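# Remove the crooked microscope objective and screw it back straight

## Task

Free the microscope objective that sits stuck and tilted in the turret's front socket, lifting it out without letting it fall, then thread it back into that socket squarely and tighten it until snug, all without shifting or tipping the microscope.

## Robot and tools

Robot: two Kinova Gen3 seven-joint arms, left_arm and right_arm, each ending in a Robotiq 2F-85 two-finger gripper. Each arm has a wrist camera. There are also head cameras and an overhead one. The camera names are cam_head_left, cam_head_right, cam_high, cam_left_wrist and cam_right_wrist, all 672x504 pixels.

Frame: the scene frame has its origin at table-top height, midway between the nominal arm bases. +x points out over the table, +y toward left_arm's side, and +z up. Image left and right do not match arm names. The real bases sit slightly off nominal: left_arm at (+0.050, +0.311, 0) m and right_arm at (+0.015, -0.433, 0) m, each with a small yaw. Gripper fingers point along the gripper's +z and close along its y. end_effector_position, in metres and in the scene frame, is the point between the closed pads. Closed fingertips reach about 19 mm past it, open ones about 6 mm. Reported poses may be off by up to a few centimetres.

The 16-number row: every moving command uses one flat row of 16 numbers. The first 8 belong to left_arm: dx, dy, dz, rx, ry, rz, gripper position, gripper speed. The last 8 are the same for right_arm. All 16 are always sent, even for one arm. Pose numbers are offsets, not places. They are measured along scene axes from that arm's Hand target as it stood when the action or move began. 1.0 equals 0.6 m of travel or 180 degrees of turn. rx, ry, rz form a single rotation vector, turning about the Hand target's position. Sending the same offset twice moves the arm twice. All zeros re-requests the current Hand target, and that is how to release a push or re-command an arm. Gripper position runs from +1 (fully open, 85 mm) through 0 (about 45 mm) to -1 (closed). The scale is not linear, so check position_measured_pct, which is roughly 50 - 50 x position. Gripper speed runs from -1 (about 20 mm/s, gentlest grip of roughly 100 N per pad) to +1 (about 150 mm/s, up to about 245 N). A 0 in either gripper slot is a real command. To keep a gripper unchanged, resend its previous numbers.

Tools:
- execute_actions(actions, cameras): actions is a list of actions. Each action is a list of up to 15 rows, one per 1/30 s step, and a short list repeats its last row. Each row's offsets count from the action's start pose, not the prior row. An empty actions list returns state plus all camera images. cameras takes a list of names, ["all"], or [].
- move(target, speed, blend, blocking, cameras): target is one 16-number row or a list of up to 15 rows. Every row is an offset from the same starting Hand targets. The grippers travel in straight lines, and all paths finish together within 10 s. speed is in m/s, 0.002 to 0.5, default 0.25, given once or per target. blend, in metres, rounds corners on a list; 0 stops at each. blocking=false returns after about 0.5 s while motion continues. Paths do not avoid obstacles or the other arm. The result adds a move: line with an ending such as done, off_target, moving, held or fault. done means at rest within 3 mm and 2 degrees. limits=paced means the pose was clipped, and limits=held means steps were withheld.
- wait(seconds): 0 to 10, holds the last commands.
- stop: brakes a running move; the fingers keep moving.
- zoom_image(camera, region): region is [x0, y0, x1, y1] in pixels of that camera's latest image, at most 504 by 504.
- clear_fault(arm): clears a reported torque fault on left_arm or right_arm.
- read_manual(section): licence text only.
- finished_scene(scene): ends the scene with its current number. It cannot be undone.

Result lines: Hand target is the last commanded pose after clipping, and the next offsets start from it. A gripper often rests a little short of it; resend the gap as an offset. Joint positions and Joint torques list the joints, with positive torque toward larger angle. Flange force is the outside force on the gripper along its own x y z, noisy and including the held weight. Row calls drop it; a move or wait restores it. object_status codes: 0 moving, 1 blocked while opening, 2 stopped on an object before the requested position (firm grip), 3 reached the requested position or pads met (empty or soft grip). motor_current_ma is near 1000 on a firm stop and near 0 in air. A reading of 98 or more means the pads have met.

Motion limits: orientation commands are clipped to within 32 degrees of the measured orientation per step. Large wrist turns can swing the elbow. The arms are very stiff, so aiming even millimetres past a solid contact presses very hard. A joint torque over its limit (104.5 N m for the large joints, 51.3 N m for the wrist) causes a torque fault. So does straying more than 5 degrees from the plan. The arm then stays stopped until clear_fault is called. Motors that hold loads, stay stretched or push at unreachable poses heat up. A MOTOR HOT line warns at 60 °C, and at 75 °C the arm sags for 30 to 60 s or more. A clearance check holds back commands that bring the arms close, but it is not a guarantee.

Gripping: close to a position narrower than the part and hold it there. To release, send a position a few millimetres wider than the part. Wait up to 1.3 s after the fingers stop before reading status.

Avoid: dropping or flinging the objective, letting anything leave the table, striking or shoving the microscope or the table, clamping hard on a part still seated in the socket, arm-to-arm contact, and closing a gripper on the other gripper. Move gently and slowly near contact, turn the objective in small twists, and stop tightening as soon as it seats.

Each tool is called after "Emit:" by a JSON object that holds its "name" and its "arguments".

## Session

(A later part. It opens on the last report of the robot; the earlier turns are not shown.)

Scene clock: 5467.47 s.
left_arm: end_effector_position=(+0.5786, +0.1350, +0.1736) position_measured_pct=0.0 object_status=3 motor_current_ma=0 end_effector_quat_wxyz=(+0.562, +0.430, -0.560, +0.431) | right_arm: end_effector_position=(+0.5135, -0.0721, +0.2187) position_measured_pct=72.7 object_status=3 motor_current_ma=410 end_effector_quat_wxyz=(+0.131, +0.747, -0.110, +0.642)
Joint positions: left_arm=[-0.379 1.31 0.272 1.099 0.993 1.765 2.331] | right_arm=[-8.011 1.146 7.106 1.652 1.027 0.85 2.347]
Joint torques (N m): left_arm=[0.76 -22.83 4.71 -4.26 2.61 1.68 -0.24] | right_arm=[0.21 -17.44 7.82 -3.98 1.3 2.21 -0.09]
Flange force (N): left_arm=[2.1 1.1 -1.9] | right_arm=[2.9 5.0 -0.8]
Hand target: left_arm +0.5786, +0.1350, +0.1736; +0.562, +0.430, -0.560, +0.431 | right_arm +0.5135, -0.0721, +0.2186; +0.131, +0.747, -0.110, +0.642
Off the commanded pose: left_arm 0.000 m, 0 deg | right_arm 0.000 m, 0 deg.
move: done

Emit:
{"name": "move", "arguments": {"target": [0,0,0,0,0,0,1,1,0,-0.00298,0.00057,0.0444,-0.0119,0.0695,-0.46,-1], "speed": 0.15}}

Emit:
{"name": "move", "arguments": {"target": [0,0,0,0,0,0,1,1,0,-0.00245,-0.00012,0.0444,-0.0119,0.0695,-0.46,-1], "speed": 0.15}}

Scene clock: 5475.13 s.
left_arm: end_effector_position=(+0.5786, +0.1350, +0.1736) position_measured_pct=0.0 object_status=3 motor_current_ma=0 end_effector_quat_wxyz=(+0.562, +0.430, -0.560, +0.431) | right_arm: end_effector_position=(+0.5135, -0.0739, +0.2190) position_measured_pct=72.7 object_status=3 motor_current_ma=410 end_effector_quat_wxyz=(+0.006, +0.750, -0.075, +0.657)
Joint positions: left_arm=[-0.379 1.31 0.272 1.099 0.993 1.765 2.331] | right_arm=[-8.14 1.225 7.326 1.924 1.479 0.476 1.712]
Joint torques (N m): left_arm=[0.81 -22.81 4.79 -4.29 2.64 1.74 -0.21] | right_arm=[2.49 -13.41 6.12 -1.08 -0.07 0.95 -0.15]
Flange force (N): left_arm=[2.1 1.5 -1.7] | right_arm=[9.7 -0.2 -7.3]
Hand target: left_arm +0.5786, +0.1350, +0.1736; +0.562, +0.430, -0.560, +0.431 | right_arm +0.5135, -0.0739, +0.2190; +0.006, +0.750, -0.075, +0.658
Off the commanded pose: left_arm 0.000 m, 0 deg | right_arm 0.000 m, 0 deg.
move: done

Scene clock: 5476.47 s.
left_arm: end_effector_position=(+0.5786, +0.1350, +0.1736) position_measured_pct=0.0 object_status=3 motor_current_ma=0 end_effector_quat_wxyz=(+0.562, +0.430, -0.560, +0.431) | right_arm: end_effector_position=(+0.5135, -0.0752, +0.2188) position_measured_pct=72.7 object_status=3 motor_current_ma=410 end_effector_quat_wxyz=(-0.120, +0.740, -0.038, +0.661)
Joint positions: left_arm=[-0.379 1.31 0.272 1.099 0.993 1.765 2.331] | right_arm=[-8.04 1.144 7.189 2.139 2.233 0.759 0.923]
Joint torques (N m): left_arm=[0.78 -22.76 4.67 -4.23 2.64 1.72 -0.19] | right_arm=[0.88 -13.95 7.17 -0.81 -0.84 2.18 -0.1]
Flange force (N): left_arm=[2.1 1.2 -1.8] | right_arm=[5.0 -2.8 -1.8]
Hand target: left_arm +0.5786, +0.1350, +0.1736; +0.562, +0.430, -0.560, +0.431 | right_arm +0.5135, -0.0753, +0.2189; -0.119, +0.740, -0.038, +0.661
Off the commanded pose: left_arm 0.000 m, 0 deg | right_arm 0.000 m, 0 deg.
move: done

Emit:
{"name": "move", "arguments": {"target": [0,0,0,0,0,0,1,1,0.00022,-0.00215,-0.00138,0.0444,-0.0119,0.0695,-0.46,-1], "speed": 0.12}}

Emit:
{"name": "move", "arguments": {"target": [0,0,0,0,0,0,1,1,0.00062,-0.00188,-0.002,0.0444,-0.0119,0.0695,-0.46,-1], "speed": 0.12}}

Scene clock: 5493.80 s.
left_arm: end_effector_position=(+0.5786, +0.1350, +0.1736) position_measured_pct=0.0 object_status=3 motor_current_ma=0 end_effector_quat_wxyz=(+0.562, +0.430, -0.560, +0.431) | right_arm: end_effector_position=(+0.5136, -0.0766, +0.2181) position_measured_pct=72.7 object_status=3 motor_current_ma=410 end_effector_quat_wxyz=(-0.243, +0.717, -0.001, +0.654)
Joint positions: left_arm=[-0.379 1.31 0.272 1.099 0.993 1.765 2.331] | right_arm=[-7.854 1.156 7.075 2.282 2.568 1.206 0.559]
Joint torques (N m): left_arm=[0.76 -22.74 4.82 -4.27 2.62 1.79 -0.18] | right_arm=[0.14 -15.32 7.26 -1.38 -1.61 2.93 -0.04]
Flange force (N): left_arm=[2.1 1.6 -1.5] | right_arm=[2.2 -2.1 -1.6]
Hand target: left_arm +0.5786, +0.1350, +0.1736; +0.562, +0.430, -0.560, +0.431 | right_arm +0.5137, -0.0766, +0.2181; -0.243, +0.717, -0.001, +0.654
Off the commanded pose: left_arm 0.000 m, 0 deg | right_arm 0.000 m, 0 deg.
move: done

Scene clock: 5495.27 s.
left_arm: end_effector_position=(+0.5786, +0.1350, +0.1736) position_measured_pct=0.0 object_status=3 motor_current_ma=0 end_effector_quat_wxyz=(+0.562, +0.430, -0.560, +0.431) | right_arm: end_effector_position=(+0.5140, -0.0777, +0.2168) position_measured_pct=72.7 object_status=3 motor_current_ma=410 end_effector_quat_wxyz=(-0.362, +0.682, +0.036, +0.635)
Joint positions: left_arm=[-0.379 1.31 0.272 1.099 0.993 1.765 2.331] | right_arm=[-7.653 1.272 7.05 2.323 2.755 1.648 0.314]
Joint torques (N m): left_arm=[0.73 -22.83 4.79 -4.29 2.61 1.68 -0.21] | right_arm=[-0.67 -15.59 5.85 -0.4 -1.62 2.78 -0.01]
Flange force (N): left_arm=[2.0 1.3 -1.8] | right_arm=[3.5 -2.7 1.2]
Hand target: left_arm +0.5786, +0.1350, +0.1736; +0.562, +0.430, -0.560, +0.431 | right_arm +0.5140, -0.0777, +0.2169; -0.362, +0.682, +0.036, +0.635
Off the commanded pose: left_arm 0.000 m, 0 deg | right_arm 0.000 m, 0 deg.
move: done

Emit:
{"name": "move", "arguments": {"target": [0,0,0,0,0,0,1,1,0.0015,-0.00175,-0.0024,0.0459,-0.0123,0.0718,-0.46,-1], "speed": 0.12, "cameras": ["cam_right_wrist"]}}

Emit:
{"name": "zoom_image", "arguments": {"camera": "cam_right_wrist", "region": [256, 340, 384, 468]}}

Scene clock: 5503.50 s.
left_arm: end_effector_position=(+0.5786, +0.1350, +0.1736) position_measured_pct=0.0 object_status=3 motor_current_ma=0 end_effector_quat_wxyz=(+0.562, +0.430, -0.560, +0.431) | right_arm: end_effector_position=(+0.5149, -0.0788, +0.2155) position_measured_pct=72.7 object_status=3 motor_current_ma=410 end_effector_quat_wxyz=(-0.478, +0.633, +0.074, +0.604)
Joint positions: left_arm=[-0.379 1.31 0.272 1.099 0.993 1.765 2.331] | right_arm=[-7.458 1.404 7.057 2.243 2.866 2.023 0.152]
Joint torques (N m): left_arm=[0.79 -22.8 4.69 -4.29 2.64 1.69 -0.18] | right_arm=[-0.31 -16.78 5.81 -0.29 -1.68 2.51 0.04]
Flange force (N): left_arm=[2.1 1.5 -1.7] | right_arm=[2.2 -3.1 0.7]
Hand target: left_arm +0.5786, +0.1350, +0.1736; +0.562, +0.430, -0.560, +0.431 | right_arm +0.5149, -0.0788, +0.2155; -0.478, +0.633, +0.074, +0.604
Off the commanded pose: left_arm 0.000 m, 0 deg | right_arm 0.000 m, 0 deg.
move: done
Images, in order (width x height): cam_right_wrist 672x504.

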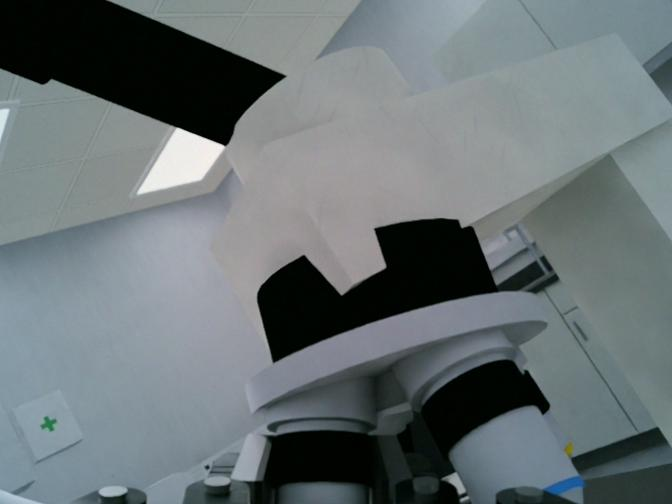

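Scaled by 3.938.

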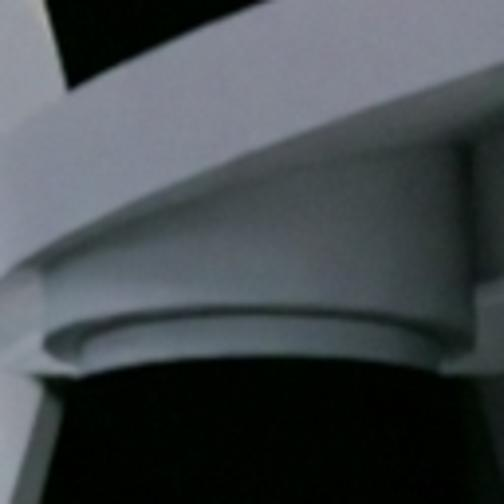

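Emit:
{"name": "move", "arguments": {"target": [[0,0,0,0,0,0,1,1,0,0,0,0,0,0,-0.36,-1],[0,0,0,0,0,0,1,1,-0.0015,0.00175,0.0024,-0.0459,0.0123,-0.0718,-0.36,-1],[0,0,0,0,0,0,1,1,-0.00208,0.00362,0.0045,-0.0903,0.0242,-0.1413,-0.36,-1],[0,0,0,0,0,0,1,1,-0.00225,0.00577,0.00592,-0.1347,0.0361,-0.2108,-0.36,-1]], "speed": 0.2, "blend": [0,0.001,0.001,0], "cameras": ["cam_right_wrist"]}}

Emit:
{"name": "zoom_image", "arguments": {"camera": "cam_right_wrist", "region": [256, 340, 384, 468]}}

Scene clock: 5517.03 s.
left_arm: end_effector_position=(+0.5786, +0.1350, +0.1736) position_measured_pct=0.0 object_status=3 motor_current_ma=0 end_effector_quat_wxyz=(+0.562, +0.430, -0.560, +0.431) | right_arm: end_effector_position=(+0.5136, -0.0753, +0.2190) position_measured_pct=68.0 object_status=3 motor_current_ma=0 end_effector_quat_wxyz=(-0.119, +0.740, -0.038, +0.661)
Joint positions: left_arm=[-0.379 1.31 0.272 1.099 0.993 1.765 2.331] | right_arm=[-8.042 1.146 7.193 2.139 2.235 0.756 0.919]
Joint torques (N m): left_arm=[0.79 -22.85 4.79 -4.23 2.63 1.67 -0.17] | right_arm=[0.16 -14.75 8.25 -2.21 -0.66 3.18 -0.04]
Flange force (N): left_arm=[1.9 1.2 -2.0] | right_arm=[2.8 -0.3 -2.6]
Hand target: left_arm +0.5786, +0.1350, +0.1736; +0.562, +0.430, -0.560, +0.431 | right_arm +0.5136, -0.0753, +0.2190; -0.119, +0.740, -0.038, +0.661
Off the commanded pose: left_arm 0.000 m, 0 deg | right_arm 0.000 m, 0 deg.
move: done
Images, in order (width x height): cam_right_wrist 672x504.

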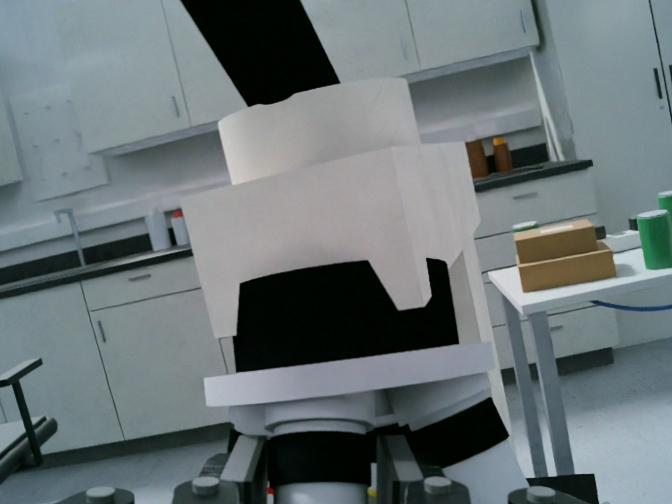

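Scaled by 3.938.

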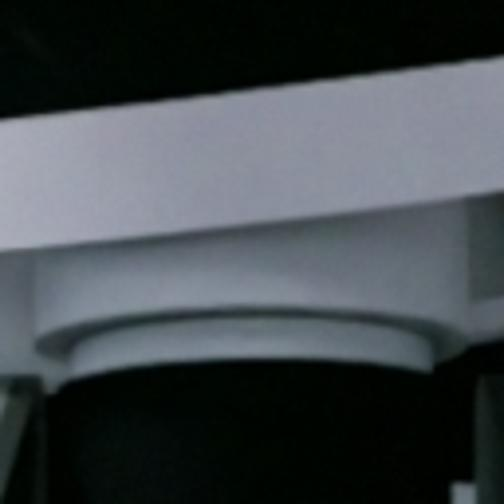

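Emit:
{"name": "move", "arguments": {"target": [[0,0,0,0,0,0,1,1,-0.00007,0.00058,0.00014,0,0,0,-0.36,-1],[0,0,0,0,0,0,1,1,-0.00007,0.00058,0.00014,0,0,0,-0.46,-1]], "speed": 0.02}}

Emit:
{"name": "wait", "arguments": {"seconds": 0.3}}

Emit:
{"name": "move", "arguments": {"target": [0,0,0,0,0,0,1,1,0.00022,-0.00215,-0.00138,0.0444,-0.0119,0.0695,-0.46,-1], "speed": 0.12}}

Scene clock: 5525.23 s.
left_arm: end_effector_position=(+0.5786, +0.1350, +0.1736) position_measured_pct=0.0 object_status=3 motor_current_ma=0 end_effector_quat_wxyz=(+0.562, +0.430, -0.560, +0.431) | right_arm: end_effector_position=(+0.5135, -0.0750, +0.2191) position_measured_pct=72.7 object_status=0 motor_current_ma=370 end_effector_quat_wxyz=(-0.119, +0.740, -0.038, +0.661)
Joint positions: left_arm=[-0.379 1.31 0.272 1.099 0.993 1.765 2.331] | right_arm=[-8.042 1.146 7.193 2.138 2.234 0.755 0.92]
Joint torques (N m): left_arm=[0.78 -22.76 4.73 -4.22 2.59 1.74 -0.2] | right_arm=[0.84 -14.63 8.45 -2.6 -0.63 3.09 -0.01]
Flange force (N): left_arm=[2.1 1.2 -1.8] | right_arm=[3.0 0.1 -5.2]
Hand target: left_arm +0.5786, +0.1350, +0.1736; +0.562, +0.430, -0.560, +0.431 | right_arm +0.5135, -0.0750, +0.2191; -0.119, +0.740, -0.038, +0.661
Off the commanded pose: left_arm 0.000 m, 0 deg | right_arm 0.000 m, 0 deg.
move: done

Scene clock: 5525.53 s.
left_arm: end_effector_position=(+0.5786, +0.1350, +0.1736) position_measured_pct=0.0 object_status=3 motor_current_ma=0 end_effector_quat_wxyz=(+0.562, +0.430, -0.560, +0.431) | right_arm: end_effector_position=(+0.5135, -0.0750, +0.2191) position_measured_pct=72.7 object_status=3 motor_current_ma=410 end_effector_quat_wxyz=(-0.119, +0.740, -0.038, +0.661)
Joint positions: left_arm=[-0.379 1.31 0.272 1.099 0.993 1.765 2.331] | right_arm=[-8.042 1.146 7.193 2.138 2.234 0.755 0.92]
Joint torques (N m): left_arm=[0.75 -22.78 4.69 -4.18 2.6 1.71 -0.24] | right_arm=[0.9 -14.56 8.48 -2.69 -0.58 3.1 -0.01]
Flange force (N): left_arm=[2.1 0.8 -1.9] | right_arm=[3.1 0.1 -5.6]
Hand target: left_arm +0.5786, +0.1350, +0.1736; +0.562, +0.430, -0.560, +0.431 | right_arm +0.5135, -0.0750, +0.2191; -0.119, +0.740, -0.038, +0.661
Tool commands: left_gripper/position=+1.0 left_gripper/speed=+1.0 right_gripper/position=-0.46 right_gripper/speed=-1.0
Off the commanded pose: left_arm 0.000 m, 0 deg | right_arm 0.000 m, 0 deg.
wait: 0.30 s; at rest by 0.17 s

Scene clock: 5527.03 s.
left_arm: end_effector_position=(+0.5786, +0.1350, +0.1736) position_measured_pct=0.0 object_status=3 motor_current_ma=0 end_effector_quat_wxyz=(+0.562, +0.430, -0.560, +0.431) | right_arm: end_effector_position=(+0.5137, -0.0763, +0.2182) position_measured_pct=72.7 object_status=3 motor_current_ma=410 end_effector_quat_wxyz=(-0.243, +0.717, -0.001, +0.654)
Joint positions: left_arm=[-0.379 1.31 0.272 1.099 0.993 1.765 2.331] | right_arm=[-7.856 1.157 7.078 2.281 2.568 1.203 0.557]
Joint torques (N m): left_arm=[0.74 -22.74 4.74 -4.22 2.6 1.7 -0.2] | right_arm=[-0.73 -15.83 7.52 -3.53 -1.16 3.7 0.01]
Flange force (N): left_arm=[2.2 1.1 -1.8] | right_arm=[2.3 0.4 -5.6]
Hand target: left_arm +0.5786, +0.1350, +0.1736; +0.562, +0.430, -0.560, +0.431 | right_arm +0.5137, -0.0763, +0.2183; -0.243, +0.717, -0.001, +0.654
Off the commanded pose: left_arm 0.000 m, 0 deg | right_arm 0.000 m, 0 deg.
move: done

Emit:
{"name": "move", "arguments": {"target": [0,0,0,0,0,0,1,1,0.00032,-0.00155,-0.00132,0.0296,-0.0079,0.0463,-0.46,-1], "speed": 0.08}}

Emit:
{"name": "move", "arguments": {"target": [0,0,0,0,0,0,1,1,0.00055,-0.00118,-0.0014,0.0296,-0.0079,0.0463,-0.46,-1], "speed": 0.08}}

Scene clock: 5537.33 s.
left_arm: end_effector_position=(+0.5786, +0.1350, +0.1736) position_measured_pct=0.0 object_status=3 motor_current_ma=0 end_effector_quat_wxyz=(+0.562, +0.430, -0.560, +0.431) | right_arm: end_effector_position=(+0.5139, -0.0772, +0.2174) position_measured_pct=72.7 object_status=3 motor_current_ma=410 end_effector_quat_wxyz=(-0.322, +0.695, +0.024, +0.642)
Joint positions: left_arm=[-0.379 1.31 0.272 1.099 0.993 1.765 2.331] | right_arm=[-7.723 1.229 7.055 2.322 2.705 1.503 0.382]
Joint torques (N m): left_arm=[0.76 -22.88 4.75 -4.36 2.66 1.68 -0.23] | right_arm=[-1.03 -16.22 6.68 -2.36 -1.53 3.32 0.04]
Flange force (N): left_arm=[2.0 1.5 -1.7] | right_arm=[2.6 -0.8 -3.7]
Hand target: left_arm +0.5786, +0.1350, +0.1736; +0.562, +0.430, -0.560, +0.431 | right_arm +0.5139, -0.0772, +0.2175; -0.322, +0.695, +0.024, +0.642
Off the commanded pose: left_arm 0.000 m, 0 deg | right_arm 0.000 m, 0 deg.
move: done

Scene clock: 5538.77 s.
left_arm: end_effector_position=(+0.5786, +0.1350, +0.1736) position_measured_pct=0.0 object_status=3 motor_current_ma=0 end_effector_quat_wxyz=(+0.562, +0.430, -0.560, +0.431) | right_arm: end_effector_position=(+0.5142, -0.0779, +0.2166) position_measured_pct=72.7 object_status=3 motor_current_ma=410 end_effector_quat_wxyz=(-0.400, +0.667, +0.048, +0.626)
Joint positions: left_arm=[-0.379 1.31 0.272 1.099 0.993 1.765 2.331] | right_arm=[-7.589 1.317 7.053 2.311 2.797 1.781 0.251]
Joint torques (N m): left_arm=[0.77 -22.78 4.73 -4.28 2.68 1.69 -0.17] | right_arm=[-1.71 -16.58 6.03 -1.42 -1.43 3.29 0.08]
Flange force (N): left_arm=[2.1 1.5 -1.7] | right_arm=[2.9 -0.9 -1.3]
Hand target: left_arm +0.5786, +0.1350, +0.1736; +0.562, +0.430, -0.560, +0.431 | right_arm +0.5142, -0.0779, +0.2166; -0.400, +0.667, +0.048, +0.626
Off the commanded pose: left_arm 0.000 m, 0 deg | right_arm 0.000 m, 0 deg.
move: done

Emit:
{"name": "move", "arguments": {"target": [0,0,0,0,0,0,1,1,0.001,-0.0011,-0.0016,0.0311,-0.0083,0.0486,-0.46,-1], "speed": 0.08}}

Emit:
{"name": "move", "arguments": {"target": [[0,0,0,0,0,0,1,1,0,0,0,0,0,0,-0.36,-1],[0,0,0,0,0,0,1,1,-0.0015,0.00175,0.0024,-0.0459,0.0123,-0.0718,-0.36,-1],[0,0,0,0,0,0,1,1,-0.00208,0.00362,0.0045,-0.0903,0.0242,-0.1413,-0.36,-1],[0,0,0,0,0,0,1,1,-0.00222,0.00577,0.00592,-0.1347,0.0361,-0.2108,-0.46,-1]], "speed": 0.2, "blend": [0,0.001,0.001,0]}}

Emit:
{"name": "wait", "arguments": {"seconds": 0.3}}

Scene clock: 5549.40 s.
left_arm: end_effector_position=(+0.5786, +0.1350, +0.1736) position_measured_pct=0.0 object_status=3 motor_current_ma=0 end_effector_quat_wxyz=(+0.562, +0.430, -0.560, +0.431) | right_arm: end_effector_position=(+0.5148, -0.0786, +0.2157) position_measured_pct=72.7 object_status=3 motor_current_ma=410 end_effector_quat_wxyz=(-0.478, +0.633, +0.073, +0.604)
Joint positions: left_arm=[-0.379 1.31 0.272 1.099 0.993 1.765 2.331] | right_arm=[-7.46 1.404 7.059 2.244 2.864 2.021 0.15]
Joint torques (N m): left_arm=[0.7 -22.82 4.73 -4.21 2.63 1.72 -0.2] | right_arm=[-1.89 -17.63 5.97 -1.37 -1.52 3.22 0.1]
Flange force (N): left_arm=[2.0 1.0 -1.8] | right_arm=[2.6 -0.8 -1.8]
Hand target: left_arm +0.5786, +0.1350, +0.1736; +0.562, +0.430, -0.560, +0.431 | right_arm +0.5148, -0.0786, +0.2157; -0.478, +0.633, +0.073, +0.604
Off the commanded pose: left_arm 0.000 m, 0 deg | right_arm 0.000 m, 0 deg.
move: done

Scene clock: 5553.10 s.
left_arm: end_effector_position=(+0.5786, +0.1350, +0.1736) position_measured_pct=0.0 object_status=3 motor_current_ma=0 end_effector_quat_wxyz=(+0.562, +0.430, -0.560, +0.431) | right_arm: end_effector_position=(+0.5134, -0.0751, +0.2192) position_measured_pct=72.7 object_status=0 motor_current_ma=370 end_effector_quat_wxyz=(-0.119, +0.740, -0.038, +0.661)
Joint positions: left_arm=[-0.379 1.31 0.272 1.099 0.993 1.765 2.331] | right_arm=[-8.044 1.148 7.196 2.139 2.235 0.752 0.917]
Joint torques (N m): left_arm=[0.72 -22.77 4.76 -4.35 2.59 1.71 -0.21] | right_arm=[0.9 -14.61 8.53 -2.4 -0.69 3.08 -0.01]
Flange force (N): left_arm=[2.2 1.7 -1.5] | right_arm=[2.9 -0.2 -4.9]
Hand target: left_arm +0.5786, +0.1350, +0.1736; +0.562, +0.430, -0.560, +0.431 | right_arm +0.5134, -0.0751, +0.2192; -0.119, +0.740, -0.038, +0.661
Off the commanded pose: left_arm 0.000 m, 0 deg | right_arm 0.000 m, 0 deg.
move: done

Scene clock: 5553.40 s.
left_arm: end_effector_position=(+0.5786, +0.1350, +0.1736) position_measured_pct=0.0 object_status=3 motor_current_ma=0 end_effector_quat_wxyz=(+0.562, +0.430, -0.560, +0.431) | right_arm: end_effector_position=(+0.5135, -0.0751, +0.2192) position_measured_pct=72.7 object_status=3 motor_current_ma=400 end_effector_quat_wxyz=(-0.119, +0.740, -0.038, +0.661)
Joint positions: left_arm=[-0.379 1.31 0.272 1.099 0.993 1.765 2.331] | right_arm=[-8.044 1.148 7.196 2.139 2.235 0.752 0.917]
Joint torques (N m): left_arm=[0.83 -22.78 4.72 -4.2 2.6 1.74 -0.22] | right_arm=[1.08 -14.62 8.59 -2.52 -0.65 3.07 -0.05]
Flange force (N): left_arm=[2.1 1.0 -1.9] | right_arm=[2.9 -0.4 -5.6]
Hand target: left_arm +0.5786, +0.1350, +0.1736; +0.562, +0.430, -0.560, +0.431 | right_arm +0.5135, -0.0751, +0.2192; -0.119, +0.740, -0.038, +0.661
Tool commands: left_gripper/position=+1.0 left_gripper/speed=+1.0 right_gripper/position=-0.46 right_gripper/speed=-1.0
Off the commanded pose: left_arm 0.000 m, 0 deg | right_arm 0.000 m, 0 deg.
wait: 0.30 s; at rest by 0.17 s

Emit:
{"name": "move", "arguments": {"target": [0,0,0,0,0,0,1,1,0.00022,-0.00215,-0.00138,0.0444,-0.0119,0.0695,-0.46,-1], "speed": 0.1}}

Emit:
{"name": "move", "arguments": {"target": [0,0,0,0,0,0,1,1,0.00032,-0.00155,-0.00132,0.0296,-0.0079,0.0463,-0.46,-1], "speed": 0.08}}

Scene clock: 5561.43 s.
left_arm: end_effector_position=(+0.5786, +0.1350, +0.1736) position_measured_pct=0.0 object_status=3 motor_current_ma=0 end_effector_quat_wxyz=(+0.562, +0.430, -0.560, +0.431) | right_arm: end_effector_position=(+0.5136, -0.0764, +0.2184) position_measured_pct=72.7 object_status=3 motor_current_ma=400 end_effector_quat_wxyz=(-0.242, +0.717, -0.001, +0.654)
Joint positions: left_arm=[-0.379 1.31 0.272 1.099 0.993 1.765 2.331] | right_arm=[-7.858 1.158 7.08 2.282 2.569 1.201 0.555]
Joint torques (N m): left_arm=[0.78 -22.67 4.78 -4.28 2.62 1.7 -0.19] | right_arm=[-0.68 -15.8 7.54 -3.46 -1.2 3.72 0.05]
Flange force (N): left_arm=[2.3 1.7 -1.7] | right_arm=[2.3 0.3 -5.5]
Hand target: left_arm +0.5786, +0.1350, +0.1736; +0.562, +0.430, -0.560, +0.431 | right_arm +0.5136, -0.0764, +0.2184; -0.242, +0.717, -0.001, +0.654
Off the commanded pose: left_arm 0.000 m, 0 deg | right_arm 0.000 m, 0 deg.
move: done

Scene clock: 5562.87 s.
left_arm: end_effector_position=(+0.5786, +0.1350, +0.1736) position_measured_pct=0.0 object_status=3 motor_current_ma=0 end_effector_quat_wxyz=(+0.562, +0.430, -0.560, +0.431) | right_arm: end_effector_position=(+0.5138, -0.0773, +0.2176) position_measured_pct=72.7 object_status=3 motor_current_ma=400 end_effector_quat_wxyz=(-0.322, +0.695, +0.023, +0.642)
Joint positions: left_arm=[-0.379 1.31 0.272 1.099 0.993 1.765 2.331] | right_arm=[-7.724 1.229 7.057 2.323 2.705 1.502 0.38]
Joint torques (N m): left_arm=[0.75 -22.82 4.78 -4.26 2.63 1.73 -0.23] | right_arm=[-0.94 -16.31 6.82 -2.3 -1.61 3.32 0.03]
Flange force (N): left_arm=[2.0 1.2 -1.8] | right_arm=[2.3 -0.8 -3.7]
Hand target: left_arm +0.5786, +0.1350, +0.1736; +0.562, +0.430, -0.560, +0.431 | right_arm +0.5138, -0.0773, +0.2176; -0.322, +0.695, +0.023, +0.642
Off the commanded pose: left_arm 0.000 m, 0 deg | right_arm 0.000 m, 0 deg.
move: done

Emit:
{"name": "move", "arguments": {"target": [0,0,0,0,0,0,1,1,0.00055,-0.00118,-0.0014,0.0296,-0.0079,0.0463,-0.46,-1], "speed": 0.08}}

Emit:
{"name": "move", "arguments": {"target": [0,0,0,0,0,0,1,1,0.001,-0.0011,-0.0016,0.0311,-0.0083,0.0486,-0.46,-1], "speed": 0.08, "cameras": ["cam_left_wrist"]}}

Emit:
{"name": "zoom_image", "arguments": {"camera": "cam_left_wrist", "region": [300, 225, 360, 285]}}

Scene clock: 5569.80 s.
left_arm: end_effector_position=(+0.5786, +0.1350, +0.1736) position_measured_pct=0.0 object_status=3 motor_current_ma=0 end_effector_quat_wxyz=(+0.562, +0.430, -0.560, +0.431) | right_arm: end_effector_position=(+0.5141, -0.0780, +0.2167) position_measured_pct=72.7 object_status=3 motor_current_ma=400 end_effector_quat_wxyz=(-0.400, +0.668, +0.048, +0.626)
Joint positions: left_arm=[-0.379 1.31 0.272 1.099 0.993 1.765 2.331] | right_arm=[-7.591 1.318 7.054 2.311 2.796 1.78 0.249]
Joint torques (N m): left_arm=[0.85 -22.77 4.82 -4.25 2.58 1.71 -0.22] | right_arm=[-1.71 -16.71 6.06 -1.47 -1.5 3.3 0.09]
Flange force (N): left_arm=[2.2 1.4 -1.9] | right_arm=[2.9 -0.7 -1.5]
Hand target: left_arm +0.5786, +0.1350, +0.1736; +0.562, +0.430, -0.560, +0.431 | right_arm +0.5141, -0.0780, +0.2167; -0.400, +0.668, +0.048, +0.626
Off the commanded pose: left_arm 0.000 m, 0 deg | right_arm 0.000 m, 0 deg.
move: done

Scene clock: 5571.27 s.
left_arm: end_effector_position=(+0.5786, +0.1350, +0.1736) position_measured_pct=0.0 object_status=3 motor_current_ma=0 end_effector_quat_wxyz=(+0.562, +0.430, -0.560, +0.431) | right_arm: end_effector_position=(+0.5147, -0.0787, +0.2158) position_measured_pct=72.7 object_status=3 motor_current_ma=400 end_effector_quat_wxyz=(-0.478, +0.634, +0.073, +0.604)
Joint positions: left_arm=[-0.379 1.31 0.272 1.099 0.993 1.765 2.331] | right_arm=[-7.461 1.405 7.06 2.245 2.863 2.021 0.148]
Joint torques (N m): left_arm=[0.77 -22.77 4.75 -4.24 2.64 1.75 -0.18] | right_arm=[-2.06 -18.03 6.15 -1.4 -1.64 3.52 0.12]
Flange force (N): left_arm=[2.1 1.4 -1.7] | right_arm=[2.0 -0.1 -1.4]
Hand target: left_arm +0.5786, +0.1350, +0.1736; +0.562, +0.430, -0.560, +0.431 | right_arm +0.5147, -0.0787, +0.2158; -0.478, +0.634, +0.073, +0.604
Off the commanded pose: left_arm 0.000 m, 0 deg | right_arm 0.000 m, 0 deg.
move: done
Images, in order (width x height): cam_left_wrist 672x504.

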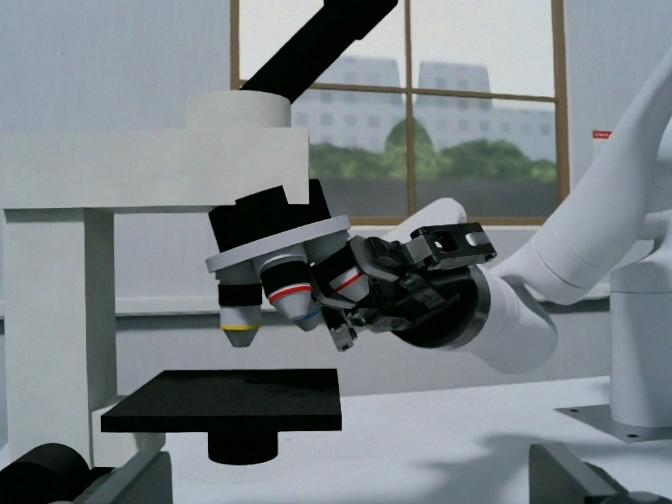

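Scaled by 8.400.

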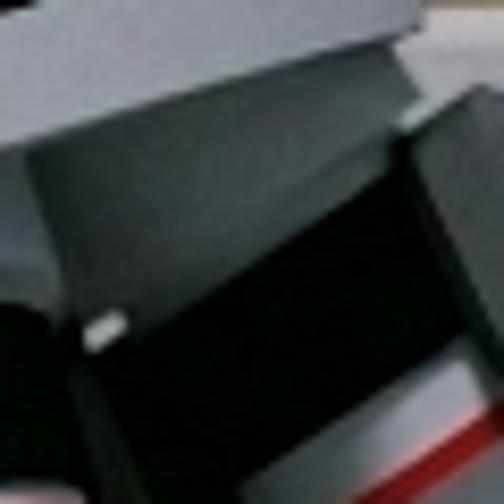

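Emit:
{"name": "move", "arguments": {"target": [[0,0,0,0,0,0,1,1,0,0,0,0,0,0,-0.36,-1],[0,0,0,0,0,0,1,1,-0.0015,0.00175,0.0024,-0.0459,0.0123,-0.0718,-0.36,-1],[0,0,0,0,0,0,1,1,-0.00208,0.00362,0.0045,-0.0903,0.0242,-0.1413,-0.36,-1],[0,0,0,0,0,0,1,1,-0.00222,0.00577,0.00592,-0.1347,0.0361,-0.2108,-0.46,-1]], "speed": 0.2, "blend": [0,0.001,0.001,0]}}

Emit:
{"name": "wait", "arguments": {"seconds": 0.3}}

Emit:
{"name": "move", "arguments": {"target": [0,0,0,0,0,0,1,1,0.00022,-0.00215,-0.00138,0.0444,-0.0119,0.0695,-0.46,-1], "speed": 0.1}}

Scene clock: 5584.37 s.
left_arm: end_effector_position=(+0.5786, +0.1350, +0.1736) position_measured_pct=0.0 object_status=3 motor_current_ma=0 end_effector_quat_wxyz=(+0.562, +0.430, -0.560, +0.431) | right_arm: end_effector_position=(+0.5134, -0.0752, +0.2194) position_measured_pct=72.7 object_status=0 motor_current_ma=360 end_effector_quat_wxyz=(-0.119, +0.740, -0.039, +0.661)
Joint positions: left_arm=[-0.379 1.31 0.272 1.099 0.993 1.765 2.331] | right_arm=[-8.046 1.15 7.2 2.139 2.236 0.749 0.915]
Joint torques (N m): left_arm=[0.75 -22.75 4.81 -4.32 2.59 1.69 -0.22] | right_arm=[1.42 -14.41 8.59 -2.11 -0.72 2.92 -0.03]
Flange force (N): left_arm=[2.3 1.6 -1.6] | right_arm=[3.1 -1.2 -5.6]
Hand target: left_arm +0.5786, +0.1350, +0.1736; +0.562, +0.430, -0.560, +0.431 | right_arm +0.5134, -0.0752, +0.2193; -0.119, +0.740, -0.039, +0.661
Off the commanded pose: left_arm 0.000 m, 0 deg | right_arm 0.000 m, 0 deg.
move: done

Scene clock: 5584.67 s.
left_arm: end_effector_position=(+0.5786, +0.1350, +0.1736) position_measured_pct=0.0 object_status=3 motor_current_ma=0 end_effector_quat_wxyz=(+0.562, +0.430, -0.560, +0.431) | right_arm: end_effector_position=(+0.5134, -0.0752, +0.2193) position_measured_pct=72.7 object_status=3 motor_current_ma=400 end_effector_quat_wxyz=(-0.119, +0.740, -0.039, +0.661)
Joint positions: left_arm=[-0.379 1.31 0.272 1.099 0.993 1.765 2.331] | right_arm=[-8.046 1.15 7.2 2.139 2.236 0.749 0.915]
Joint torques (N m): left_arm=[0.74 -22.74 4.81 -4.3 2.59 1.75 -0.16] | right_arm=[1.57 -14.44 8.69 -2.17 -0.78 2.9 -0.02]
Flange force (N): left_arm=[2.2 1.7 -1.5] | right_arm=[3.0 -0.9 -6.0]
Hand target: left_arm +0.5786, +0.1350, +0.1736; +0.562, +0.430, -0.560, +0.431 | right_arm +0.5134, -0.0752, +0.2193; -0.119, +0.740, -0.039, +0.661
Tool commands: left_gripper/position=+1.0 left_gripper/speed=+1.0 right_gripper/position=-0.46 right_gripper/speed=-1.0
Off the commanded pose: left_arm 0.000 m, 0 deg | right_arm 0.000 m, 0 deg.
wait: 0.30 s; at rest by 0.17 s

Scene clock: 5586.33 s.
left_arm: end_effector_position=(+0.5786, +0.1350, +0.1736) position_measured_pct=0.0 object_status=3 motor_current_ma=0 end_effector_quat_wxyz=(+0.562, +0.430, -0.560, +0.431) | right_arm: end_effector_position=(+0.5135, -0.0765, +0.2185) position_measured_pct=72.7 object_status=3 motor_current_ma=400 end_effector_quat_wxyz=(-0.242, +0.717, -0.002, +0.654)
Joint positions: left_arm=[-0.379 1.31 0.272 1.099 0.993 1.765 2.331] | right_arm=[-7.859 1.159 7.083 2.282 2.569 1.199 0.552]
Joint torques (N m): left_arm=[0.72 -22.8 4.74 -4.29 2.64 1.74 -0.19] | right_arm=[-0.46 -15.85 7.7 -3.23 -1.35 3.68 0.04]
Flange force (N): left_arm=[2.1 1.5 -1.6] | right_arm=[1.9 0.0 -5.2]
Hand target: left_arm +0.5786, +0.1350, +0.1736; +0.562, +0.430, -0.560, +0.431 | right_arm +0.5135, -0.0765, +0.2185; -0.242, +0.717, -0.002, +0.654
Off the commanded pose: left_arm 0.000 m, 0 deg | right_arm 0.000 m, 0 deg.
move: done

Emit:
{"name": "move", "arguments": {"target": [0,0,0,0,0,0,1,1,0.00032,-0.00155,-0.00132,0.0296,-0.0079,0.0463,-0.46,-1], "speed": 0.08}}

Emit:
{"name": "move", "arguments": {"target": [0,0,0,0,0,0,1,1,0.00055,-0.00118,-0.0014,0.0296,-0.0079,0.0463,-0.46,-1], "speed": 0.08}}

Emit:
{"name": "move", "arguments": {"target": [0,0,0,0,0,0,1,1,0.001,-0.0011,-0.0016,0.0311,-0.0083,0.0486,-0.46,-1], "speed": 0.08}}

Scene clock: 5593.13 s.
left_arm: end_effector_position=(+0.5786, +0.1350, +0.1736) position_measured_pct=0.0 object_status=3 motor_current_ma=0 end_effector_quat_wxyz=(+0.562, +0.430, -0.560, +0.431) | right_arm: end_effector_position=(+0.5137, -0.0774, +0.2177) position_measured_pct=72.7 object_status=3 motor_current_ma=400 end_effector_quat_wxyz=(-0.322, +0.695, +0.023, +0.642)
Joint positions: left_arm=[-0.379 1.31 0.272 1.099 0.993 1.765 2.331] | right_arm=[-7.726 1.23 7.059 2.323 2.705 1.501 0.378]
Joint torques (N m): left_arm=[0.68 -22.76 4.78 -4.25 2.61 1.77 -0.23] | right_arm=[-1 -16.47 7.09 -2.34 -1.76 3.56 0.04]
Flange force (N): left_arm=[2.1 1.2 -1.6] | right_arm=[1.9 -0.9 -3.3]
Hand target: left_arm +0.5786, +0.1350, +0.1736; +0.562, +0.430, -0.560, +0.431 | right_arm +0.5137, -0.0774, +0.2177; -0.322, +0.695, +0.023, +0.642
Off the commanded pose: left_arm 0.000 m, 0 deg | right_arm 0.000 m, 0 deg.
move: done

Scene clock: 5594.57 s.
left_arm: end_effector_position=(+0.5786, +0.1350, +0.1736) position_measured_pct=0.0 object_status=3 motor_current_ma=0 end_effector_quat_wxyz=(+0.562, +0.430, -0.560, +0.431) | right_arm: end_effector_position=(+0.5140, -0.0781, +0.2169) position_measured_pct=72.7 object_status=3 motor_current_ma=400 end_effector_quat_wxyz=(-0.400, +0.668, +0.048, +0.626)
Joint positions: left_arm=[-0.379 1.31 0.272 1.099 0.993 1.765 2.331] | right_arm=[-7.592 1.318 7.056 2.312 2.796 1.779 0.247]
Joint torques (N m): left_arm=[0.73 -22.74 4.86 -4.21 2.63 1.73 -0.23] | right_arm=[-1.98 -17.35 6.47 -1.77 -1.71 3.76 0.12]
Flange force (N): left_arm=[2.1 1.1 -1.8] | right_arm=[1.9 0.1 -1.5]
Hand target: left_arm +0.5786, +0.1350, +0.1736; +0.562, +0.430, -0.560, +0.431 | right_arm +0.5140, -0.0781, +0.2169; -0.400, +0.668, +0.048, +0.626
Off the commanded pose: left_arm 0.000 m, 0 deg | right_arm 0.000 m, 0 deg.
move: done

Scene clock: 5596.03 s.
left_arm: end_effector_position=(+0.5786, +0.1350, +0.1736) position_measured_pct=0.0 object_status=3 motor_current_ma=0 end_effector_quat_wxyz=(+0.562, +0.430, -0.560, +0.431) | right_arm: end_effector_position=(+0.5146, -0.0788, +0.2159) position_measured_pct=72.7 object_status=3 motor_current_ma=400 end_effector_quat_wxyz=(-0.478, +0.634, +0.073, +0.604)
Joint positions: left_arm=[-0.379 1.31 0.272 1.099 0.993 1.765 2.331] | right_arm=[-7.462 1.406 7.062 2.246 2.862 2.021 0.146]
Joint torques (N m): left_arm=[0.8 -22.84 4.76 -4.31 2.62 1.72 -0.22] | right_arm=[-2.3 -18.71 6.5 -1.83 -1.83 3.88 0.21]
Flange force (N): left_arm=[2.1 1.5 -1.7] | right_arm=[1.3 0.5 -2.2]
Hand target: left_arm +0.5786, +0.1350, +0.1736; +0.562, +0.430, -0.560, +0.431 | right_arm +0.5146, -0.0788, +0.2159; -0.478, +0.634, +0.073, +0.604
Off the commanded pose: left_arm 0.000 m, 0 deg | right_arm 0.000 m, 0 deg.
move: done

Emit:
{"name": "move", "arguments": {"target": [[0,0,0,0,0,0,1,1,0,0,0,0,0,0,-0.36,-1],[0,0,0,0,0,0,1,1,-0.0015,0.00175,0.0024,-0.0459,0.0123,-0.0718,-0.36,-1],[0,0,0,0,0,0,1,1,-0.00208,0.00362,0.0045,-0.0903,0.0242,-0.1413,-0.36,-1],[0,0,0,0,0,0,1,1,-0.00222,0.00577,0.00592,-0.1347,0.0361,-0.2108,-0.46,-1]], "speed": 0.2, "blend": [0,0.001,0.001,0]}}

Emit:
{"name": "wait", "arguments": {"seconds": 0.3}}

Emit:
{"name": "move", "arguments": {"target": [0,0,0,0,0,0,1,1,0.00022,-0.00215,-0.00138,0.0444,-0.0119,0.0695,-0.46,-1], "speed": 0.1}}

Emit:
{"name": "move", "arguments": {"target": [0,0,0,0,0,0,1,1,0.00032,-0.00155,-0.00132,0.0296,-0.0079,0.0463,-0.46,-1], "speed": 0.08}}

Scene clock: 5613.70 s.
left_arm: end_effector_position=(+0.5786, +0.1350, +0.1736) position_measured_pct=0.0 object_status=3 motor_current_ma=0 end_effector_quat_wxyz=(+0.562, +0.430, -0.560, +0.431) | right_arm: end_effector_position=(+0.5133, -0.0753, +0.2195) position_measured_pct=72.7 object_status=0 motor_current_ma=370 end_effector_quat_wxyz=(-0.119, +0.740, -0.039, +0.661)
Joint positions: left_arm=[-0.379 1.31 0.272 1.099 0.993 1.765 2.331] | right_arm=[-8.048 1.151 7.203 2.139 2.237 0.746 0.912]
Joint torques (N m): left_arm=[0.75 -22.72 4.7 -4.26 2.61 1.73 -0.15] | right_arm=[2.21 -14.2 8.64 -1.69 -0.9 2.58 -0.03]
Flange force (N): left_arm=[2.2 1.6 -1.6] | right_arm=[3.4 -1.9 -6.6]
Hand target: left_arm +0.5786, +0.1350, +0.1736; +0.562, +0.430, -0.560, +0.431 | right_arm +0.5133, -0.0754, +0.2195; -0.119, +0.740, -0.039, +0.661
Off the commanded pose: left_arm 0.000 m, 0 deg | right_arm 0.000 m, 0 deg.
move: done

Scene clock: 5614.00 s.
left_arm: end_effector_position=(+0.5786, +0.1350, +0.1736) position_measured_pct=0.0 object_status=3 motor_current_ma=0 end_effector_quat_wxyz=(+0.562, +0.430, -0.560, +0.431) | right_arm: end_effector_position=(+0.5133, -0.0753, +0.2195) position_measured_pct=72.7 object_status=3 motor_current_ma=410 end_effector_quat_wxyz=(-0.119, +0.740, -0.039, +0.661)
Joint positions: left_arm=[-0.379 1.31 0.272 1.099 0.993 1.765 2.331] | right_arm=[-8.048 1.151 7.203 2.139 2.237 0.746 0.912]
Joint torques (N m): left_arm=[0.75 -22.85 4.7 -4.25 2.6 1.72 -0.23] | right_arm=[2.39 -14.19 8.68 -1.69 -0.89 2.57 -0.05]
Flange force (N): left_arm=[2.0 1.0 -1.8] | right_arm=[3.3 -2.3 -7.1]
Hand target: left_arm +0.5786, +0.1350, +0.1736; +0.562, +0.430, -0.560, +0.431 | right_arm +0.5133, -0.0753, +0.2195; -0.119, +0.740, -0.039, +0.661
Tool commands: left_gripper/position=+1.0 left_gripper/speed=+1.0 right_gripper/position=-0.46 right_gripper/speed=-1.0
Off the commanded pose: left_arm 0.000 m, 0 deg | right_arm 0.000 m, 0 deg.
wait: 0.30 s; at rest by 0.17 s

Scene clock: 5615.67 s.
left_arm: end_effector_position=(+0.5786, +0.1350, +0.1736) position_measured_pct=0.0 object_status=3 motor_current_ma=0 end_effector_quat_wxyz=(+0.562, +0.430, -0.560, +0.431) | right_arm: end_effector_position=(+0.5134, -0.0766, +0.2186) position_measured_pct=72.7 object_status=3 motor_current_ma=410 end_effector_quat_wxyz=(-0.242, +0.717, -0.002, +0.654)
Joint positions: left_arm=[-0.379 1.31 0.272 1.099 0.993 1.765 2.331] | right_arm=[-7.861 1.159 7.085 2.283 2.57 1.198 0.55]
Joint torques (N m): left_arm=[0.81 -22.79 4.74 -4.31 2.62 1.73 -0.23] | right_arm=[-2.92 -14.8 4.02 -9.57 1.38 3.79 -0.91]
Flange force (N): left_arm=[2.2 1.5 -1.7] | right_arm=[11.1 4.4 -19.3]
Hand target: left_arm +0.5786, +0.1350, +0.1736; +0.562, +0.430, -0.560, +0.431 | right_arm +0.5134, -0.0766, +0.2186; -0.242, +0.717, -0.002, +0.654
Off the commanded pose: left_arm 0.000 m, 0 deg | right_arm 0.000 m, 0 deg.
move: done

Scene clock: 5617.10 s.
left_arm: end_effector_position=(+0.5786, +0.1350, +0.1736) position_measured_pct=0.0 object_status=3 motor_current_ma=0 end_effector_quat_wxyz=(+0.562, +0.430, -0.560, +0.431) | right_arm: end_effector_position=(+0.5136, -0.0776, +0.2179) position_measured_pct=72.7 object_status=3 motor_current_ma=410 end_effector_quat_wxyz=(-0.322, +0.695, +0.023, +0.642)
Joint positions: left_arm=[-0.379 1.31 0.272 1.099 0.993 1.765 2.331] | right_arm=[-7.727 1.231 7.061 2.324 2.705 1.499 0.376]
Joint torques (N m): left_arm=[0.71 -22.8 4.79 -4.3 2.61 1.72 -0.19] | right_arm=[-8.03 -14.57 0.66 -8.51 2.92 4.49 -1.17]
Flange force (N): left_arm=[2.1 1.5 -1.6] | right_arm=[15.7 6.2 -12.4]
Hand target: left_arm +0.5786, +0.1350, +0.1736; +0.562, +0.430, -0.560, +0.431 | right_arm +0.5136, -0.0776, +0.2179; -0.322, +0.695, +0.023, +0.642
Off the commanded pose: left_arm 0.000 m, 0 deg | right_arm 0.000 m, 0 deg.
move: done

Emit:
{"name": "move", "arguments": {"target": [0,0,0,0,0,0,1,1,-0.00016,0.00078,0.00066,-0.0148,0.00398,-0.0232,-0.46,-1], "speed": 0.05, "cameras": ["cam_left_wrist"]}}

Emit:
{"name": "zoom_image", "arguments": {"camera": "cam_left_wrist", "region": [300, 225, 360, 285]}}

Scene clock: 5627.47 s.
left_arm: end_effector_position=(+0.5786, +0.1350, +0.1736) position_measured_pct=0.0 object_status=3 motor_current_ma=0 end_effector_quat_wxyz=(+0.562, +0.430, -0.560, +0.431) | right_arm: end_effector_position=(+0.5135, -0.0771, +0.2182) position_measured_pct=72.7 object_status=3 motor_current_ma=410 end_effector_quat_wxyz=(-0.282, +0.707, +0.011, +0.649)
Joint positions: left_arm=[-0.379 1.31 0.272 1.099 0.993 1.765 2.331] | right_arm=[-7.795 1.191 7.07 2.309 2.644 1.349 0.457]
Joint torques (N m): left_arm=[0.73 -22.74 4.8 -4.28 2.62 1.77 -0.21] | right_arm=[-5.03 -14.19 2.48 -6.43 1.53 3.35 -0.49]
Flange force (N): left_arm=[2.2 1.5 -1.6] | right_arm=[12.3 4.9 -9.8]
Hand target: left_arm +0.5786, +0.1350, +0.1736; +0.562, +0.430, -0.560, +0.431 | right_arm +0.5135, -0.0771, +0.2183; -0.282, +0.707, +0.011, +0.649
Off the commanded pose: left_arm 0.000 m, 0 deg | right_arm 0.000 m, 0 deg.
move: done
Images, in order (width x height): cam_left_wrist 672x504.

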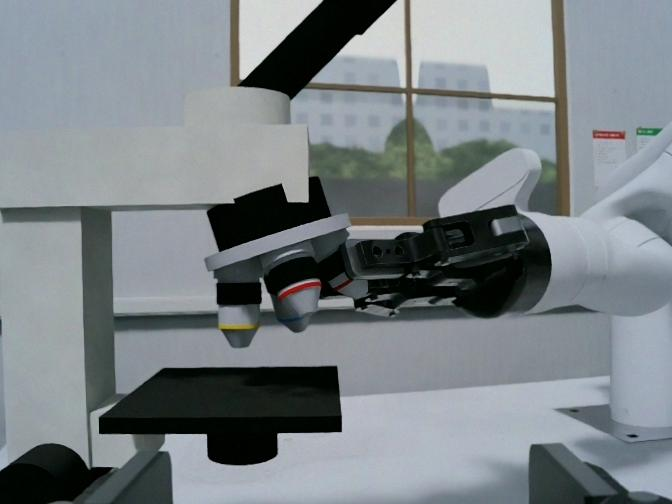

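Scaled by 8.400.

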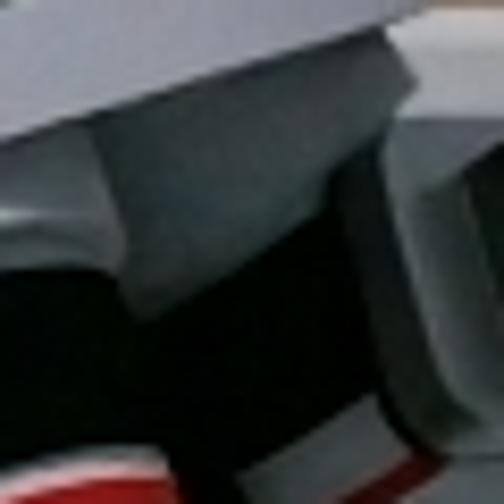

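Emit:
{"name": "move", "arguments": {"target": [0,0,0,0,0,0,1,1,-0.00043,-0.0008,0.00093,-0.01036,0.00278,-0.01622,-0.46,-1], "speed": 0.03}}

Emit:
{"name": "zoom_image", "arguments": {"camera": "cam_left_wrist", "region": [180, 170, 380, 370]}}

Scene clock: 5663.13 s.
left_arm: end_effector_position=(+0.5786, +0.1350, +0.1736) position_measured_pct=0.0 object_status=3 motor_current_ma=0 end_effector_quat_wxyz=(+0.562, +0.430, -0.560, +0.431) | right_arm: end_effector_position=(+0.5133, -0.0776, +0.2188) position_measured_pct=72.7 object_status=3 motor_current_ma=410 end_effector_quat_wxyz=(-0.254, +0.714, +0.002, +0.652)
Joint positions: left_arm=[-0.379 1.31 0.272 1.099 0.993 1.765 2.331] | right_arm=[-7.841 1.167 7.08 2.294 2.595 1.245 0.52]
Joint torques (N m): left_arm=[0.74 -22.81 4.76 -4.16 2.59 1.74 -0.21] | right_arm=[-3.45 -17.79 8.22 -5.65 -1.18 5.53 0.06]
Flange force (N): left_arm=[2.0 0.8 -1.9] | right_arm=[0.0 6.4 -5.2]
Hand target: left_arm +0.5786, +0.1350, +0.1736; +0.562, +0.430, -0.560, +0.431 | right_arm +0.5133, -0.0776, +0.2188; -0.254, +0.714, +0.002, +0.652
Off the commanded pose: left_arm 0.000 m, 0 deg | right_arm 0.000 m, 0 deg.
move: done

Scaled by 2.520.
This view is cut from an older image: the scene may have changed since it was taken.

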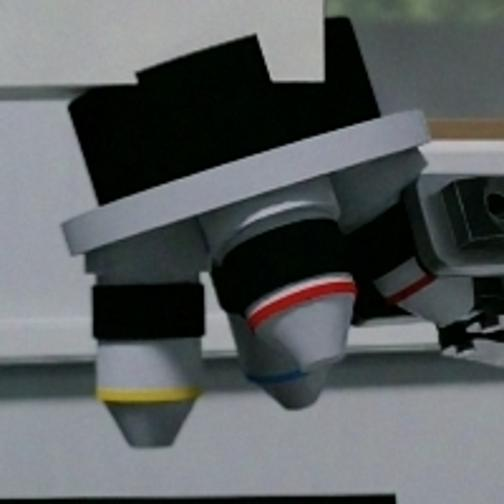

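Emit:
{"name": "move", "arguments": {"target": [0,0,0,0,0,0,1,1,0,-0.00065,-0.00072,0,0,0,-0.46,-1], "speed": 0.02, "cameras": ["cam_left_wrist"]}}

Scene clock: 5670.93 s.
left_arm: end_effector_position=(+0.5786, +0.1350, +0.1736) position_measured_pct=0.0 object_status=3 motor_current_ma=0 end_effector_quat_wxyz=(+0.562, +0.430, -0.560, +0.431) | right_arm: end_effector_position=(+0.5133, -0.0780, +0.2184) position_measured_pct=72.7 object_status=3 motor_current_ma=410 end_effector_quat_wxyz=(-0.254, +0.714, +0.002, +0.652)
Joint positions: left_arm=[-0.379 1.31 0.272 1.099 0.993 1.765 2.331] | right_arm=[-7.84 1.169 7.079 2.295 2.595 1.247 0.518]
Joint torques (N m): left_arm=[0.79 -22.79 4.87 -4.3 2.65 1.72 -0.19] | right_arm=[-2.85 -16.41 7.07 -5.66 -0.55 4.5 0.09]
Flange force (N): left_arm=[2.1 1.7 -1.7] | right_arm=[3.1 5.0 -8.1]
Hand target: left_arm +0.5786, +0.1350, +0.1736; +0.562, +0.430, -0.560, +0.431 | right_arm +0.5133, -0.0780, +0.2184; -0.254, +0.714, +0.002, +0.652
Off the commanded pose: left_arm 0.000 m, 0 deg | right_arm 0.000 m, 0 deg.
move: done
Images, in order (width x height): cam_left_wrist 672x504.

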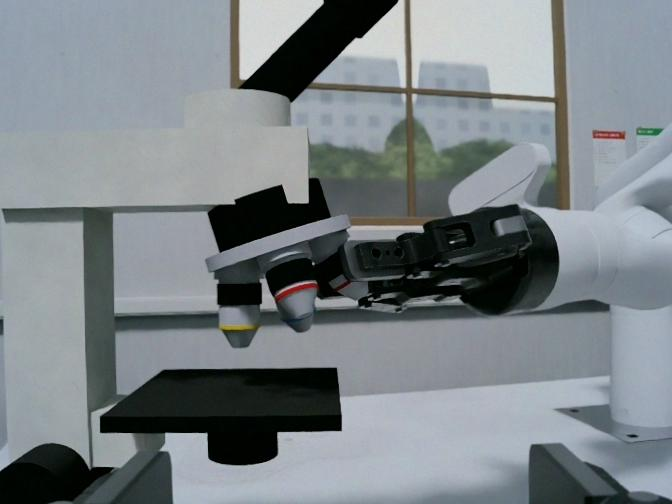

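Emit:
{"name": "move", "arguments": {"target": [0,0,0,0,0,0,1,1,-0.00052,-0.00142,-0.0002,0,0,0,-0.46,-1], "speed": 0.02}}

Scene clock: 5686.17 s.
left_arm: end_effector_position=(+0.5786, +0.1350, +0.1736) position_measured_pct=0.0 object_status=3 motor_current_ma=0 end_effector_quat_wxyz=(+0.562, +0.430, -0.560, +0.431) | right_arm: end_effector_position=(+0.5130, -0.0788, +0.2183) position_measured_pct=72.7 object_status=3 motor_current_ma=410 end_effector_quat_wxyz=(-0.254, +0.714, +0.002, +0.652)
Joint positions: left_arm=[-0.379 1.31 0.272 1.099 0.993 1.765 2.331] | right_arm=[-7.839 1.169 7.079 2.298 2.595 1.25 0.517]
Joint torques (N m): left_arm=[0.73 -22.71 4.74 -4.22 2.61 1.73 -0.25] | right_arm=[-3.32 -17.21 7.79 -5.39 -0.94 5.17 0.18]
Flange force (N): left_arm=[2.2 1.1 -1.8] | right_arm=[1.0 5.9 -5.6]
Hand target: left_arm +0.5786, +0.1350, +0.1736; +0.562, +0.430, -0.560, +0.431 | right_arm +0.5130, -0.0788, +0.2183; -0.254, +0.714, +0.002, +0.652
Off the commanded pose: left_arm 0.000 m, 0 deg | right_arm 0.000 m, 0 deg.
move: done

Emit:
{"name": "execute_actions", "arguments": {"actions": [], "cameras": ["cam_right_wrist"]}}

Emit:
{"name": "zoom_image", "arguments": {"camera": "cam_right_wrist", "region": [196, 284, 416, 504]}}

Scene clock: 5696.97 s.
left_arm: end_effector_position=(+0.5786, +0.1350, +0.1736) position_measured_pct=0.0 object_status=3 motor_current_ma=0 end_effector_quat_wxyz=(+0.562, +0.430, -0.560, +0.431) | right_arm: end_effector_position=(+0.5130, -0.0788, +0.2183) position_measured_pct=72.7 object_status=3 motor_current_ma=410 end_effector_quat_wxyz=(-0.254, +0.714, +0.002, +0.652)
Joint positions: left_arm=[-0.379 1.31 0.272 1.099 0.993 1.765 2.331] | right_arm=[-7.839 1.169 7.079 2.298 2.595 1.25 0.517]
Joint velocities: within noise
Joint torques (N m): left_arm=[0.8 -22.78 4.79 -4.29 2.64 1.7 -0.16] | right_arm=[-3.33 -17.15 7.79 -5.37 -0.94 5.16 0.19]
Flange force (N): left_arm=[2.1 1.7 -1.7] | right_arm=[1.1 5.9 -5.6]
Hand target: left_arm +0.5786, +0.1350, +0.1736; +0.562, +0.430, -0.560, +0.431 | right_arm +0.5130, -0.0788, +0.2183; -0.254, +0.714, +0.002, +0.652
Tool commands: left_gripper/position=+1.0 left_gripper/speed=+1.0 right_gripper/position=-0.46 right_gripper/speed=-1.0
Off the commanded pose: left_arm 0.000 m, 0 deg | right_arm 0.000 m, 0 deg.
Images, in order (width x height): cam_right_wrist 672x504.

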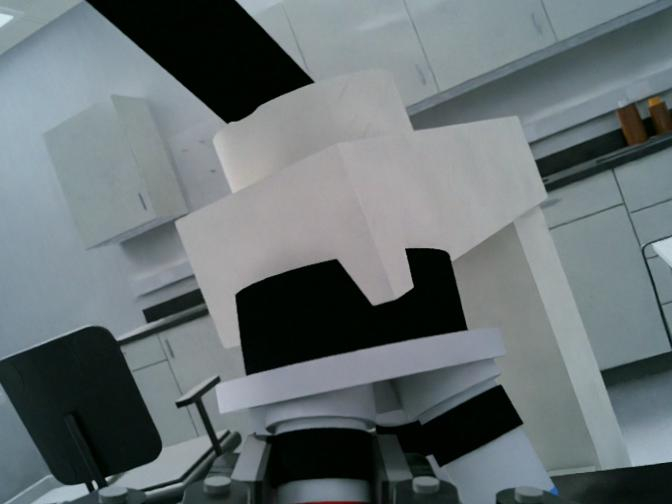

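Scaled by 2.291.

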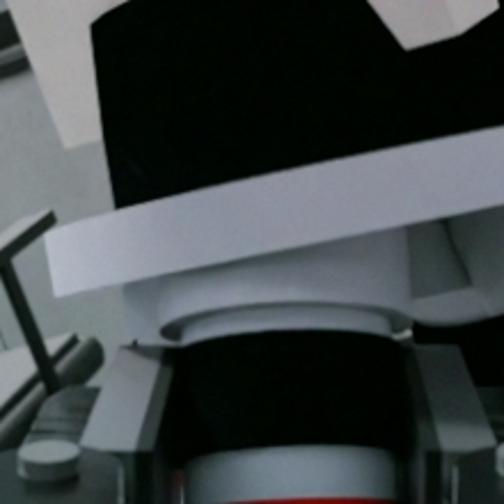

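Emit:
{"name": "move", "arguments": {"target": [0,0,0,0,0,0,1,1,-0.0005,-0.0025,-0.0008,0,0,0,-0.46,-1], "speed": 0.02, "cameras": ["cam_left_wrist"]}}

Scene clock: 5721.20 s.
left_arm: end_effector_position=(+0.5786, +0.1350, +0.1736) position_measured_pct=0.0 object_status=3 motor_current_ma=0 end_effector_quat_wxyz=(+0.562, +0.430, -0.560, +0.431) | right_arm: end_effector_position=(+0.5127, -0.0803, +0.2178) position_measured_pct=72.7 object_status=3 motor_current_ma=410 end_effector_quat_wxyz=(-0.254, +0.714, +0.002, +0.652)
Joint positions: left_arm=[-0.379 1.31 0.272 1.099 0.993 1.765 2.331] | right_arm=[-7.837 1.171 7.078 2.302 2.596 1.256 0.513]
Joint torques (N m): left_arm=[0.73 -22.85 4.76 -4.26 2.62 1.71 -0.21] | right_arm=[-0.51 -14.95 6.73 2.24 -2.17 2.56 0.14]
Flange force (N): left_arm=[2.0 1.2 -1.8] | right_arm=[1.3 -3.3 9.3]
Hand target: left_arm +0.5786, +0.1350, +0.1736; +0.562, +0.430, -0.560, +0.431 | right_arm +0.5127, -0.0803, +0.2178; -0.254, +0.714, +0.002, +0.652
Off the commanded pose: left_arm 0.000 m, 0 deg | right_arm 0.000 m, 0 deg.
move: done
Images, in order (width x height): cam_left_wrist 672x504.

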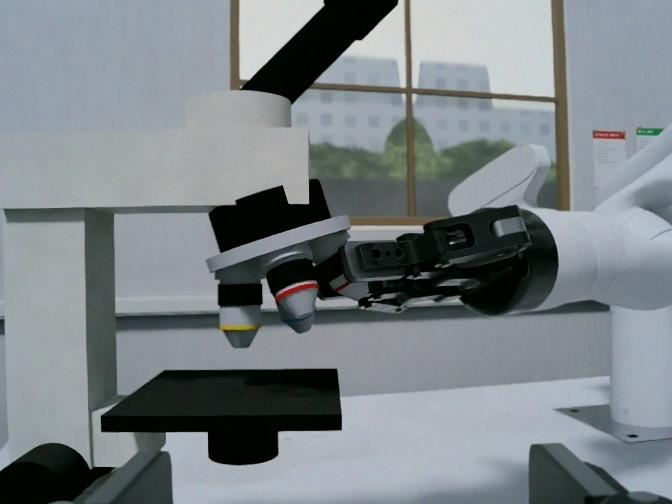

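Emit:
{"name": "move", "arguments": {"target": [0,0,0,0,0,0,1,1,0.00085,0.00045,-0.0001,0,0,0,-0.46,-1], "speed": 0.02}}

Scene clock: 5729.67 s.
left_arm: end_effector_position=(+0.5786, +0.1350, +0.1736) position_measured_pct=0.0 object_status=3 motor_current_ma=0 end_effector_quat_wxyz=(+0.562, +0.430, -0.560, +0.431) | right_arm: end_effector_position=(+0.5132, -0.0801, +0.2177) position_measured_pct=72.7 object_status=3 motor_current_ma=410 end_effector_quat_wxyz=(-0.254, +0.714, +0.002, +0.652)
Joint positions: left_arm=[-0.379 1.31 0.272 1.099 0.993 1.765 2.331] | right_arm=[-7.836 1.171 7.078 2.3 2.597 1.255 0.514]
Joint torques (N m): left_arm=[0.73 -22.76 4.76 -4.27 2.66 1.75 -0.13] | right_arm=[1.51 -14.23 6.93 -0.66 -1.62 1.85 0.11]
Flange force (N): left_arm=[2.1 1.6 -1.6] | right_arm=[3.6 -4.5 -3.8]
Hand target: left_arm +0.5786, +0.1350, +0.1736; +0.562, +0.430, -0.560, +0.431 | right_arm +0.5132, -0.0801, +0.2177; -0.254, +0.714, +0.002, +0.652
Off the commanded pose: left_arm 0.000 m, 0 deg | right_arm 0.000 m, 0 deg.
move: done

Emit:
{"name": "move", "arguments": {"target": [0,0,0,0,0,0,1,1,-0.00015,-0.0004,-0.0001,0.00888,-0.00238,0.0139,-0.46,-1], "speed": 0.03}}

Scene clock: 5741.90 s.
left_arm: end_effector_position=(+0.5786, +0.1350, +0.1736) position_measured_pct=0.0 object_status=3 motor_current_ma=0 end_effector_quat_wxyz=(+0.562, +0.430, -0.560, +0.431) | right_arm: end_effector_position=(+0.5131, -0.0803, +0.2176) position_measured_pct=72.7 object_status=3 motor_current_ma=410 end_effector_quat_wxyz=(-0.278, +0.708, +0.009, +0.649)
Joint positions: left_arm=[-0.379 1.31 0.272 1.099 0.993 1.765 2.331] | right_arm=[-7.797 1.191 7.07 2.315 2.64 1.346 0.459]
Joint torques (N m): left_arm=[0.83 -22.78 4.77 -4.24 2.6 1.74 -0.16] | right_arm=[-0.67 -15.81 6.87 -3.73 -1.21 3.56 -0.32]
Flange force (N): left_arm=[2.1 1.4 -1.8] | right_arm=[3.5 -1.4 -7.1]
Hand target: left_arm +0.5786, +0.1350, +0.1736; +0.562, +0.430, -0.560, +0.431 | right_arm +0.5131, -0.0803, +0.2176; -0.278, +0.708, +0.009, +0.649
Off the commanded pose: left_arm 0.000 m, 0 deg | right_arm 0.000 m, 0 deg.
move: done


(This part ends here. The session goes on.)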